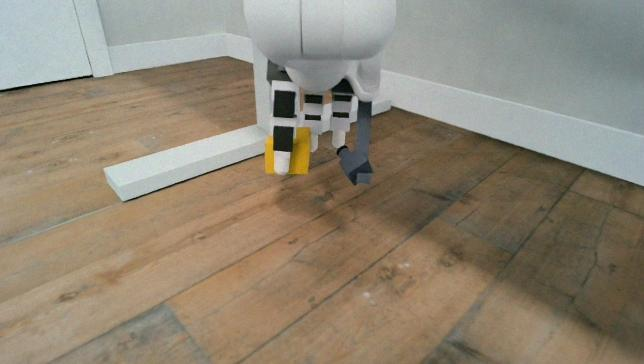

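Scene clock: 42.10 s.
move: done
base_odometry: x=-0.402 y=-1.040 heading=-1.270
base_tilt: forward=+0.2 right=+0.0
base_status: done
joint_positions: joint_1_rad=+0.001 joint_2_rad=+1.684 joint_3_rad=+3.156 joint_4_rad=-1.534 joint_5_rad=+0.024 joint_6_rad=+1.250 joint_7_rad=-0.052 hand_index_mcp=+0.420 hand_index_abd=-0.003 hand_index_pip=-0.179 hand_index_dip=+0.577 hand_middle_mcp=+0.418 hand_middle_abd=-0.004 hand_middle_pip=-0.187 hand_middle_dip=+0.571 hand_ring_mcp=+0.544 hand_ring_abd=+0.000 hand_ring_pip=-0.224 hand_ring_dip=+0.555 hand_thumb_cmc=-0.556 hand_thumb_axl=+0.681 hand_thumb_mcp=-0.006 hand_thumb_ipl=+0.201 hand_current_limit=+0.400 hand_speed=-0.600
joint_status: not commanded
hand_state: blocked,goal,blocked,blocked,blocked,goal,blocked,goal,goal,goal,goal,goal,goal,goal,blocked,blocked
index_mcp_current_ma: 312
index_abd_current_ma: -1
index_pip_current_ma: 73
index_dip_current_ma: 27
middle_mcp_current_ma: 303
middle_abd_current_ma: -1
middle_pip_current_ma: 54
middle_dip_current_ma: 18
ring_mcp_current_ma: -3
ring_abd_current_ma: 0
ring_pip_current_ma: 1
ring_dip_current_ma: 1
thumb_cmc_current_ma: 12
thumb_axl_current_ma: 1
thumb_mcp_current_ma: 385
thumb_ipl_current_ma: 67
hand_goal_index_mcp: 0.310
hand_goal_index_abd: 0.000
hand_goal_index_pip: -0.226
hand_goal_index_dip: 0.552
hand_goal_middle_mcp: 0.310
hand_goal_middle_abd: 0.000
hand_goal_middle_pip: -0.226
hand_goal_middle_dip: 0.552
hand_goal_ring_mcp: 0.550
hand_goal_ring_abd: 0.000
hand_goal_ring_pip: -0.226
hand_goal_ring_dip: 0.552
hand_goal_thumb_cmc: -0.570
hand_goal_thumb_axl: 0.678
hand_goal_thumb_mcp: -0.150
hand_goal_thumb_ipl: 0.168
motor_effort: joint_1_rad=-1(2) joint_2_rad=-33(35) joint_3_rad=-1(2) joint_4_rad=+3(5) joint_5_rad=+0(1) joint_6_rad=+8(9) joint_7_rad=+1(1)
hand_pose: x=+0.7581 y=+0.0271 z=+0.1266 quat_wxyz=(+0.403, -0.583, +0.595, -0.380) (m; base frame)
hand_target: x=+0.7931 y=+0.0213 z=+0.1762 quat_wxyz=(+0.413, -0.578, +0.560, -0.426) (m; base frame)
hand_status: not commanded
pictures: base_camera, wrist_camera
camera_calibration:
wrist_camera: T_world_to_cam=[[-0.299642, 0.801821, -0.517008, 0.297761], [-0.452558, 0.357604, 0.816891, 0.177316], [0.839885, 0.478751, 0.255717, -0.555843], [0, 0, 0, 1]] pos_world=[0.636311, -0.0360497, 0.151236]

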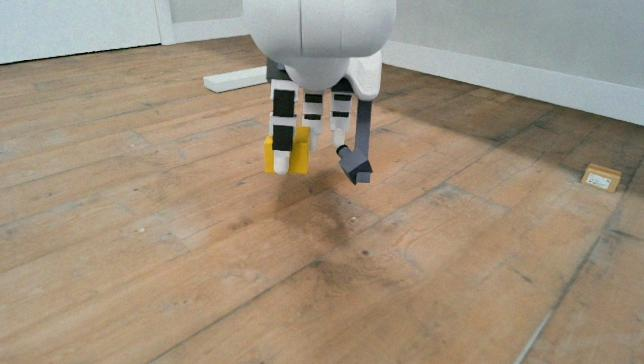

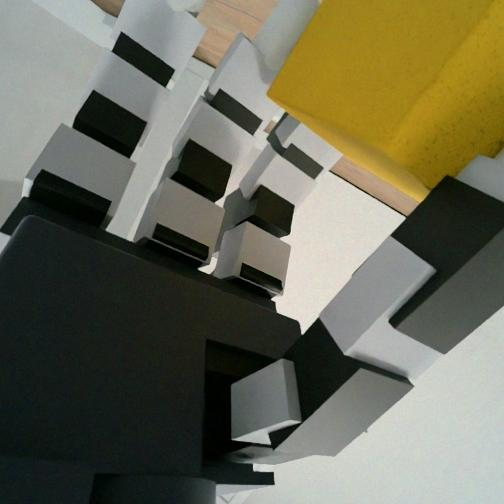

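Request:
zoom_image(camera="base_camera", region=[564, 140, 644, 210])

Request:
move(base={"translate_m":-1.387,"strafe_m":0.684,"rotate_rad":3.307}, speeds={"translate_m":0.45,"rotate_rad":1.1}, joints={"joint_2_rad":0.02,"joint_4_rad":-2.055,"joint_6_rad":0.155}, min_time_s=3, cameras=["all"])

Scaled by 6.300.

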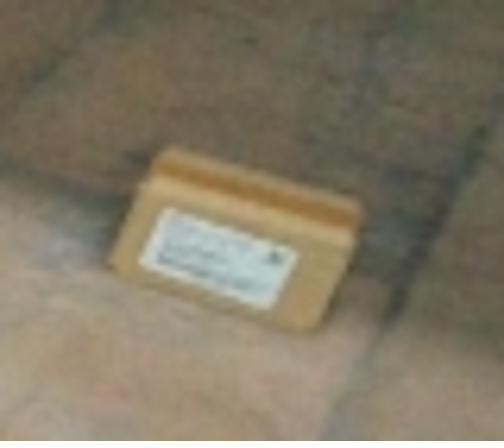

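Scene clock: 48.03 s.
move: done
base_odometry: x=-0.160 y=+0.488 heading=+2.038
base_tilt: forward=+0.2 right=+0.0
base_status: done
joint_positions: joint_1_rad=+0.000 joint_2_rad=+0.071 joint_3_rad=+3.154 joint_4_rad=-2.027 joint_5_rad=+0.024 joint_6_rad=+0.214 joint_7_rad=-0.051 hand_index_mcp=+0.420 hand_index_abd=-0.004 hand_index_pip=-0.179 hand_index_dip=+0.577 hand_middle_mcp=+0.418 hand_middle_abd=-0.004 hand_middle_pip=-0.187 hand_middle_dip=+0.571 hand_ring_mcp=+0.544 hand_ring_abd=+0.000 hand_ring_pip=-0.224 hand_ring_dip=+0.555 hand_thumb_cmc=-0.555 hand_thumb_axl=+0.681 hand_thumb_mcp=-0.006 hand_thumb_ipl=+0.201 hand_current_limit=+0.400 hand_speed=-0.600
joint_status: all done
hand_state: blocked,goal,blocked,blocked,blocked,goal,blocked,goal,goal,goal,goal,goal,goal,goal,blocked,blocked
index_mcp_current_ma: 312
index_abd_current_ma: -1
index_pip_current_ma: 73
index_dip_current_ma: 27
middle_mcp_current_ma: 303
middle_abd_current_ma: -1
middle_pip_current_ma: 54
middle_dip_current_ma: 18
ring_mcp_current_ma: -3
ring_abd_current_ma: 0
ring_pip_current_ma: 1
ring_dip_current_ma: 1
thumb_cmc_current_ma: 12
thumb_axl_current_ma: 1
thumb_mcp_current_ma: 385
thumb_ipl_current_ma: 67
hand_goal_index_mcp: 0.310
hand_goal_index_abd: 0.000
hand_goal_index_pip: -0.226
hand_goal_index_dip: 0.552
hand_goal_middle_mcp: 0.310
hand_goal_middle_abd: 0.000
hand_goal_middle_pip: -0.226
hand_goal_middle_dip: 0.552
hand_goal_ring_mcp: 0.550
hand_goal_ring_abd: 0.000
hand_goal_ring_pip: -0.226
hand_goal_ring_dip: 0.552
hand_goal_thumb_cmc: -0.570
hand_goal_thumb_axl: 0.678
hand_goal_thumb_mcp: -0.150
hand_goal_thumb_ipl: 0.168
motor_effort: joint_1_rad=-1(6) joint_2_rad=-18(37) joint_3_rad=+0(4) joint_4_rad=+16(17) joint_5_rad=+1(2) joint_6_rad=+8(9) joint_7_rad=+1(2)
hand_pose: x=+0.6818 y=+0.0213 z=+0.7707 quat_wxyz=(+0.421, -0.561, +0.582, -0.412) (m; base frame)
hand_target: x=+0.6566 y=+0.0213 z=+0.7670 quat_wxyz=(+0.399, -0.588, +0.571, -0.412) (m; base frame)
hand_status: not commanded
pictures: base_camera, wrist_camera
camera_calibration:
wrist_camera: T_world_to_cam=[[-0.236263, 0.803045, -0.547082, 0.592445], [-0.511953, 0.375663, 0.772516, -0.306942], [0.825883, 0.462598, 0.322366, -0.695119], [0, 0, 0, 1]] pos_world=[0.55692, -0.0388926, 0.785316]

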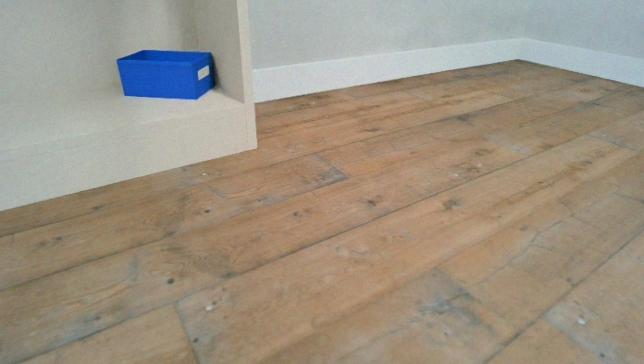

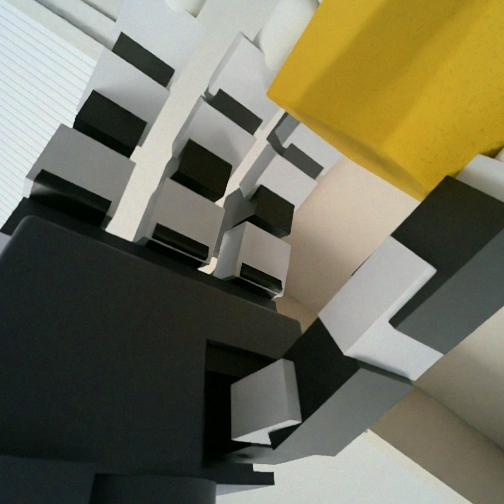

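Request:
move(joints={"joint_2_rad":-0.04,"joint_4_rad":-0.5,"joint_6_rad":-1.75}, min_time_s=2.5, cameras=["wrist_camera"])

Scene clock: 54.17 s.
move: done
base_odometry: x=-0.160 y=+0.488 heading=+2.038
base_tilt: forward=+0.2 right=+0.0
base_status: not commanded
joint_positions: joint_1_rad=+0.000 joint_2_rad=-0.003 joint_3_rad=+3.154 joint_4_rad=-0.539 joint_5_rad=+0.024 joint_6_rad=-1.691 joint_7_rad=-0.051 hand_index_mcp=+0.420 hand_index_abd=-0.004 hand_index_pip=-0.179 hand_index_dip=+0.577 hand_middle_mcp=+0.418 hand_middle_abd=-0.004 hand_middle_pip=-0.187 hand_middle_dip=+0.571 hand_ring_mcp=+0.544 hand_ring_abd=+0.000 hand_ring_pip=-0.224 hand_ring_dip=+0.555 hand_thumb_cmc=-0.555 hand_thumb_axl=+0.681 hand_thumb_mcp=-0.006 hand_thumb_ipl=+0.201 hand_current_limit=+0.400 hand_speed=-0.600
joint_status: all done
hand_state: blocked,goal,blocked,blocked,blocked,goal,blocked,goal,goal,goal,goal,goal,goal,goal,blocked,blocked
index_mcp_current_ma: 312
index_abd_current_ma: -1
index_pip_current_ma: 73
index_dip_current_ma: 27
middle_mcp_current_ma: 303
middle_abd_current_ma: -1
middle_pip_current_ma: 54
middle_dip_current_ma: 18
ring_mcp_current_ma: -3
ring_abd_current_ma: 0
ring_pip_current_ma: 1
ring_dip_current_ma: 1
thumb_cmc_current_ma: 12
thumb_axl_current_ma: 1
thumb_mcp_current_ma: 385
thumb_ipl_current_ma: 67
hand_goal_index_mcp: 0.310
hand_goal_index_abd: 0.000
hand_goal_index_pip: -0.226
hand_goal_index_dip: 0.552
hand_goal_middle_mcp: 0.310
hand_goal_middle_abd: 0.000
hand_goal_middle_pip: -0.226
hand_goal_middle_dip: 0.552
hand_goal_ring_mcp: 0.550
hand_goal_ring_abd: 0.000
hand_goal_ring_pip: -0.226
hand_goal_ring_dip: 0.552
hand_goal_thumb_cmc: -0.570
hand_goal_thumb_axl: 0.678
hand_goal_thumb_mcp: -0.150
hand_goal_thumb_ipl: 0.168
motor_effort: joint_1_rad=-1(1) joint_2_rad=-11(21) joint_3_rad=+0(1) joint_4_rad=+10(19) joint_5_rad=+1(1) joint_6_rad=+7(9) joint_7_rad=+1(1)
hand_pose: x=+0.4670 y=+0.0172 z=+1.1225 quat_wxyz=(+0.312, -0.609, +0.659, -0.313) (m; base frame)
hand_target: x=+0.4326 y=+0.0214 z=+1.1353 quat_wxyz=(+0.313, -0.641, +0.622, -0.322) (m; base frame)
hand_status: not commanded
pictures: wrist_camera
camera_calibration:
wrist_camera: T_world_to_cam=[[-0.373802, 0.822174, -0.429304, 0.669103], [-0.207413, 0.377038, 0.902675, -0.975489], [0.90402, 0.426465, 0.0295918, -0.336525], [0, 0, 0, 1]] pos_world=[0.352008, -0.0388067, 1.17776]

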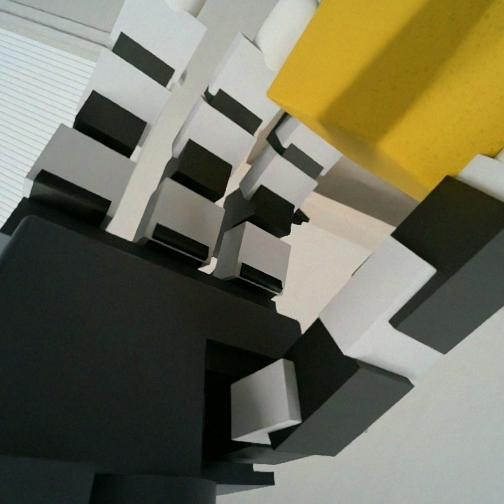

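Request:
zoom_image(camera="wrist_camera", region=[100, 0, 460, 320])

Scaled by 1.400 from the camera's 504x504 image, which has a finer 720x720 frame.

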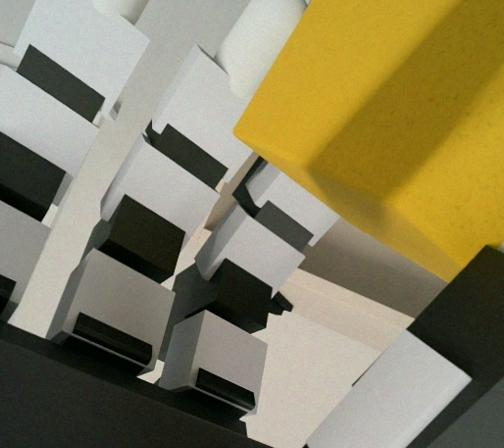

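Request:
move(base={"translate_m":0.042,"strafe_m":-0.158,"rotate_rad":0.562}, joints={"joint_2_rad":-0.03,"joint_4_rad":-0.6,"joint_6_rad":-1.29}, min_time_s=1.5, cameras=["all"])

Scene clock: 59.77 s.
move: done
base_odometry: x=-0.037 y=+0.597 heading=+2.600
base_tilt: forward=+0.2 right=+0.0
base_status: done
joint_positions: joint_1_rad=+0.001 joint_2_rad=-0.005 joint_3_rad=+3.154 joint_4_rad=-0.573 joint_5_rad=+0.024 joint_6_rad=-1.345 joint_7_rad=-0.051 hand_index_mcp=+0.420 hand_index_abd=-0.004 hand_index_pip=-0.179 hand_index_dip=+0.577 hand_middle_mcp=+0.418 hand_middle_abd=-0.004 hand_middle_pip=-0.187 hand_middle_dip=+0.571 hand_ring_mcp=+0.544 hand_ring_abd=+0.000 hand_ring_pip=-0.224 hand_ring_dip=+0.555 hand_thumb_cmc=-0.555 hand_thumb_axl=+0.681 hand_thumb_mcp=-0.006 hand_thumb_ipl=+0.201 hand_current_limit=+0.400 hand_speed=-0.600
joint_status: all done
hand_state: blocked,goal,blocked,blocked,blocked,goal,blocked,goal,goal,goal,goal,goal,goal,goal,blocked,blocked
index_mcp_current_ma: 312
index_abd_current_ma: -1
index_pip_current_ma: 73
index_dip_current_ma: 27
middle_mcp_current_ma: 303
middle_abd_current_ma: -1
middle_pip_current_ma: 55
middle_dip_current_ma: 18
ring_mcp_current_ma: -3
ring_abd_current_ma: 0
ring_pip_current_ma: 1
ring_dip_current_ma: 1
thumb_cmc_current_ma: 12
thumb_axl_current_ma: 1
thumb_mcp_current_ma: 385
thumb_ipl_current_ma: 67
hand_goal_index_mcp: 0.310
hand_goal_index_abd: 0.000
hand_goal_index_pip: -0.226
hand_goal_index_dip: 0.552
hand_goal_middle_mcp: 0.310
hand_goal_middle_abd: 0.000
hand_goal_middle_pip: -0.226
hand_goal_middle_dip: 0.552
hand_goal_ring_mcp: 0.550
hand_goal_ring_abd: 0.000
hand_goal_ring_pip: -0.226
hand_goal_ring_dip: 0.552
hand_goal_thumb_cmc: -0.570
hand_goal_thumb_axl: 0.678
hand_goal_thumb_mcp: -0.150
hand_goal_thumb_ipl: 0.168
motor_effort: joint_1_rad=-1(3) joint_2_rad=-12(13) joint_3_rad=+0(3) joint_4_rad=+12(13) joint_5_rad=+0(2) joint_6_rad=+8(9) joint_7_rad=+0(1)
hand_pose: x=+0.5428 y=+0.0154 z=+1.1870 quat_wxyz=(+0.407, -0.556, +0.599, -0.408) (m; base frame)
hand_target: x=+0.5405 y=+0.0213 z=+1.1990 quat_wxyz=(+0.416, -0.575, +0.558, -0.429) (m; base frame)
hand_status: not commanded
pictures: base_camera, wrist_camera
camera_calibration:
wrist_camera: T_world_to_cam=[[-0.225157, 0.815755, -0.532774, 0.768939], [-0.475632, 0.385207, 0.790816, -0.739045], [0.85034, 0.431462, 0.301267, -0.699644], [0, 0, 0, 1]] pos_world=[0.416554, -0.0407099, 1.2049]

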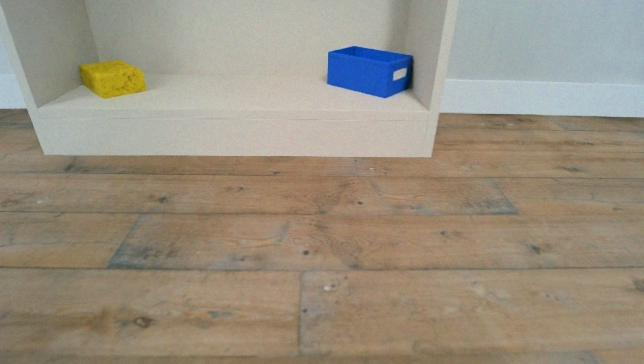

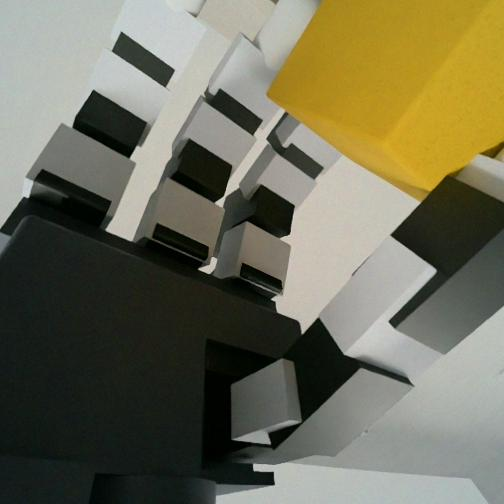

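Request:
move(base={"translate_m":0.513,"strafe_m":0.02}, speeds={"translate_m":0.25}, cameras=["base_camera"])

Request:
move(joints={"joint_2_rad":-0.155,"joint_4_rad":-0.99,"joint_6_rad":-1.06}, min_time_s=2, cameras=["wrist_camera"])

Scene clock: 64.73 s.
move: done
base_odometry: x=-0.488 y=+0.844 heading=+2.602
base_tilt: forward=+0.2 right=+0.0
base_status: done
joint_positions: joint_1_rad=+0.001 joint_2_rad=-0.011 joint_3_rad=+3.154 joint_4_rad=-0.578 joint_5_rad=+0.024 joint_6_rad=-1.342 joint_7_rad=-0.051 hand_index_mcp=+0.420 hand_index_abd=-0.004 hand_index_pip=-0.179 hand_index_dip=+0.577 hand_middle_mcp=+0.418 hand_middle_abd=-0.004 hand_middle_pip=-0.187 hand_middle_dip=+0.571 hand_ring_mcp=+0.544 hand_ring_abd=+0.000 hand_ring_pip=-0.224 hand_ring_dip=+0.555 hand_thumb_cmc=-0.555 hand_thumb_axl=+0.681 hand_thumb_mcp=-0.006 hand_thumb_ipl=+0.201 hand_current_limit=+0.400 hand_speed=-0.600
joint_status: not commanded
hand_state: blocked,goal,blocked,blocked,blocked,goal,blocked,goal,goal,goal,goal,goal,goal,goal,blocked,blocked
index_mcp_current_ma: 312
index_abd_current_ma: -1
index_pip_current_ma: 73
index_dip_current_ma: 27
middle_mcp_current_ma: 301
middle_abd_current_ma: -1
middle_pip_current_ma: 55
middle_dip_current_ma: 18
ring_mcp_current_ma: -3
ring_abd_current_ma: 0
ring_pip_current_ma: 1
ring_dip_current_ma: 1
thumb_cmc_current_ma: 12
thumb_axl_current_ma: 1
thumb_mcp_current_ma: 385
thumb_ipl_current_ma: 67
hand_goal_index_mcp: 0.310
hand_goal_index_abd: 0.000
hand_goal_index_pip: -0.226
hand_goal_index_dip: 0.552
hand_goal_middle_mcp: 0.310
hand_goal_middle_abd: 0.000
hand_goal_middle_pip: -0.226
hand_goal_middle_dip: 0.552
hand_goal_ring_mcp: 0.550
hand_goal_ring_abd: 0.000
hand_goal_ring_pip: -0.226
hand_goal_ring_dip: 0.552
hand_goal_thumb_cmc: -0.570
hand_goal_thumb_axl: 0.678
hand_goal_thumb_mcp: -0.150
hand_goal_thumb_ipl: 0.168
motor_effort: joint_1_rad=+0(2) joint_2_rad=-11(16) joint_3_rad=+0(2) joint_4_rad=+12(13) joint_5_rad=+1(2) joint_6_rad=+8(9) joint_7_rad=+1(1)
hand_pose: x=+0.5405 y=+0.0154 z=+1.1885 quat_wxyz=(+0.409, -0.555, +0.598, -0.409) (m; base frame)
hand_target: x=+0.5405 y=+0.0213 z=+1.1990 quat_wxyz=(+0.416, -0.575, +0.558, -0.429) (m; base frame)
hand_status: not commanded
pictures: base_camera

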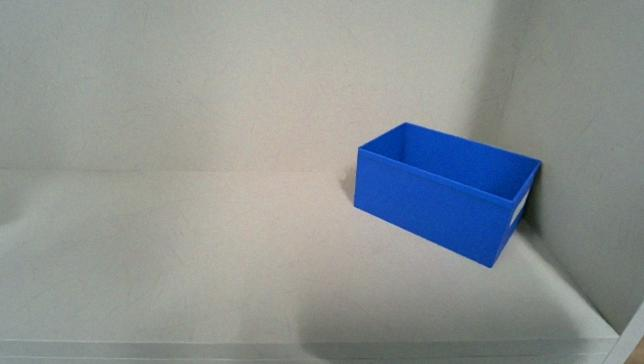

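Scene clock: 67.03 s.
move: done
base_odometry: x=-0.488 y=+0.844 heading=+2.602
base_tilt: forward=+0.2 right=-0.1
base_status: not commanded
joint_positions: joint_1_rad=+0.001 joint_2_rad=-0.109 joint_3_rad=+3.154 joint_4_rad=-0.964 joint_5_rad=+0.024 joint_6_rad=-1.116 joint_7_rad=-0.051 hand_index_mcp=+0.420 hand_index_abd=-0.004 hand_index_pip=-0.179 hand_index_dip=+0.577 hand_middle_mcp=+0.418 hand_middle_abd=-0.004 hand_middle_pip=-0.187 hand_middle_dip=+0.571 hand_ring_mcp=+0.544 hand_ring_abd=+0.000 hand_ring_pip=-0.224 hand_ring_dip=+0.555 hand_thumb_cmc=-0.555 hand_thumb_axl=+0.681 hand_thumb_mcp=-0.006 hand_thumb_ipl=+0.201 hand_current_limit=+0.400 hand_speed=-0.600
joint_status: all done
hand_state: blocked,goal,blocked,blocked,blocked,goal,blocked,goal,goal,goal,goal,goal,goal,goal,blocked,blocked
index_mcp_current_ma: 312
index_abd_current_ma: -1
index_pip_current_ma: 73
index_dip_current_ma: 27
middle_mcp_current_ma: 301
middle_abd_current_ma: -1
middle_pip_current_ma: 55
middle_dip_current_ma: 18
ring_mcp_current_ma: -3
ring_abd_current_ma: 0
ring_pip_current_ma: 1
ring_dip_current_ma: 1
thumb_cmc_current_ma: 12
thumb_axl_current_ma: 1
thumb_mcp_current_ma: 385
thumb_ipl_current_ma: 67
hand_goal_index_mcp: 0.310
hand_goal_index_abd: 0.000
hand_goal_index_pip: -0.226
hand_goal_index_dip: 0.552
hand_goal_middle_mcp: 0.310
hand_goal_middle_abd: 0.000
hand_goal_middle_pip: -0.226
hand_goal_middle_dip: 0.552
hand_goal_ring_mcp: 0.550
hand_goal_ring_abd: 0.000
hand_goal_ring_pip: -0.226
hand_goal_ring_dip: 0.552
hand_goal_thumb_cmc: -0.570
hand_goal_thumb_axl: 0.678
hand_goal_thumb_mcp: -0.150
hand_goal_thumb_ipl: 0.168
motor_effort: joint_1_rad=-1(1) joint_2_rad=-12(14) joint_3_rad=+0(1) joint_4_rad=+14(16) joint_5_rad=+1(1) joint_6_rad=+8(9) joint_7_rad=+0(1)
hand_pose: x=+0.5560 y=+0.0148 z=+1.1117 quat_wxyz=(+0.390, -0.569, +0.609, -0.391) (m; base frame)
hand_target: x=+0.5456 y=+0.0213 z=+1.1313 quat_wxyz=(+0.406, -0.583, +0.566, -0.419) (m; base frame)
hand_status: not commanded
pictures: wrist_camera
camera_calibration:
wrist_camera: T_world_to_cam=[[-0.258156, 0.813734, -0.520762, 0.737275], [-0.431204, 0.385312, 0.815842, -0.725486], [0.864534, 0.435169, 0.251415, -0.640416], [0, 0, 0, 1]] pos_world=[0.43116, -0.0417184, 1.13684]

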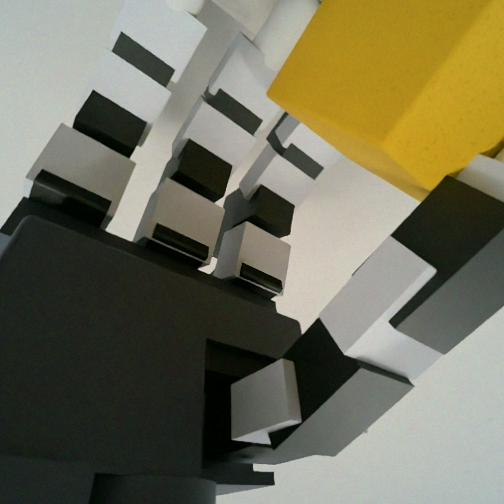

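Request:
move(joints={"joint_2_rad":-0.195,"joint_4_rad":-1.11,"joint_6_rad":-0.895}, min_time_s=1.5)

Scene clock: 71.37 s.
move: done
base_odometry: x=-0.488 y=+0.844 heading=+2.602
base_tilt: forward=+0.2 right=+0.0
base_status: not commanded
joint_positions: joint_1_rad=+0.001 joint_2_rad=-0.150 joint_3_rad=+3.154 joint_4_rad=-1.082 joint_5_rad=+0.024 joint_6_rad=-0.951 joint_7_rad=-0.051 hand_index_mcp=+0.420 hand_index_abd=-0.004 hand_index_pip=-0.179 hand_index_dip=+0.577 hand_middle_mcp=+0.418 hand_middle_abd=-0.004 hand_middle_pip=-0.187 hand_middle_dip=+0.571 hand_ring_mcp=+0.544 hand_ring_abd=+0.000 hand_ring_pip=-0.224 hand_ring_dip=+0.555 hand_thumb_cmc=-0.555 hand_thumb_axl=+0.681 hand_thumb_mcp=-0.006 hand_thumb_ipl=+0.201 hand_current_limit=+0.400 hand_speed=-0.600
joint_status: all done
hand_state: blocked,goal,blocked,blocked,blocked,goal,blocked,goal,goal,goal,goal,goal,goal,goal,blocked,blocked
index_mcp_current_ma: 312
index_abd_current_ma: -1
index_pip_current_ma: 73
index_dip_current_ma: 27
middle_mcp_current_ma: 301
middle_abd_current_ma: -1
middle_pip_current_ma: 55
middle_dip_current_ma: 18
ring_mcp_current_ma: -3
ring_abd_current_ma: 0
ring_pip_current_ma: 1
ring_dip_current_ma: 1
thumb_cmc_current_ma: 12
thumb_axl_current_ma: 1
thumb_mcp_current_ma: 385
thumb_ipl_current_ma: 67
hand_goal_index_mcp: 0.310
hand_goal_index_abd: 0.000
hand_goal_index_pip: -0.226
hand_goal_index_dip: 0.552
hand_goal_middle_mcp: 0.310
hand_goal_middle_abd: 0.000
hand_goal_middle_pip: -0.226
hand_goal_middle_dip: 0.552
hand_goal_ring_mcp: 0.550
hand_goal_ring_abd: 0.000
hand_goal_ring_pip: -0.226
hand_goal_ring_dip: 0.552
hand_goal_thumb_cmc: -0.570
hand_goal_thumb_axl: 0.678
hand_goal_thumb_mcp: -0.150
hand_goal_thumb_ipl: 0.168
motor_effort: joint_1_rad=+0(1) joint_2_rad=-11(13) joint_3_rad=+0(1) joint_4_rad=+15(16) joint_5_rad=+1(1) joint_6_rad=+8(9) joint_7_rad=+1(1)
hand_pose: x=+0.5705 y=+0.0148 z=+1.1125 quat_wxyz=(+0.416, -0.553, +0.590, -0.416) (m; base frame)
hand_target: x=+0.5592 y=+0.0213 z=+1.1316 quat_wxyz=(+0.430, -0.564, +0.548, -0.443) (m; base frame)
hand_status: not commanded
pictures: none


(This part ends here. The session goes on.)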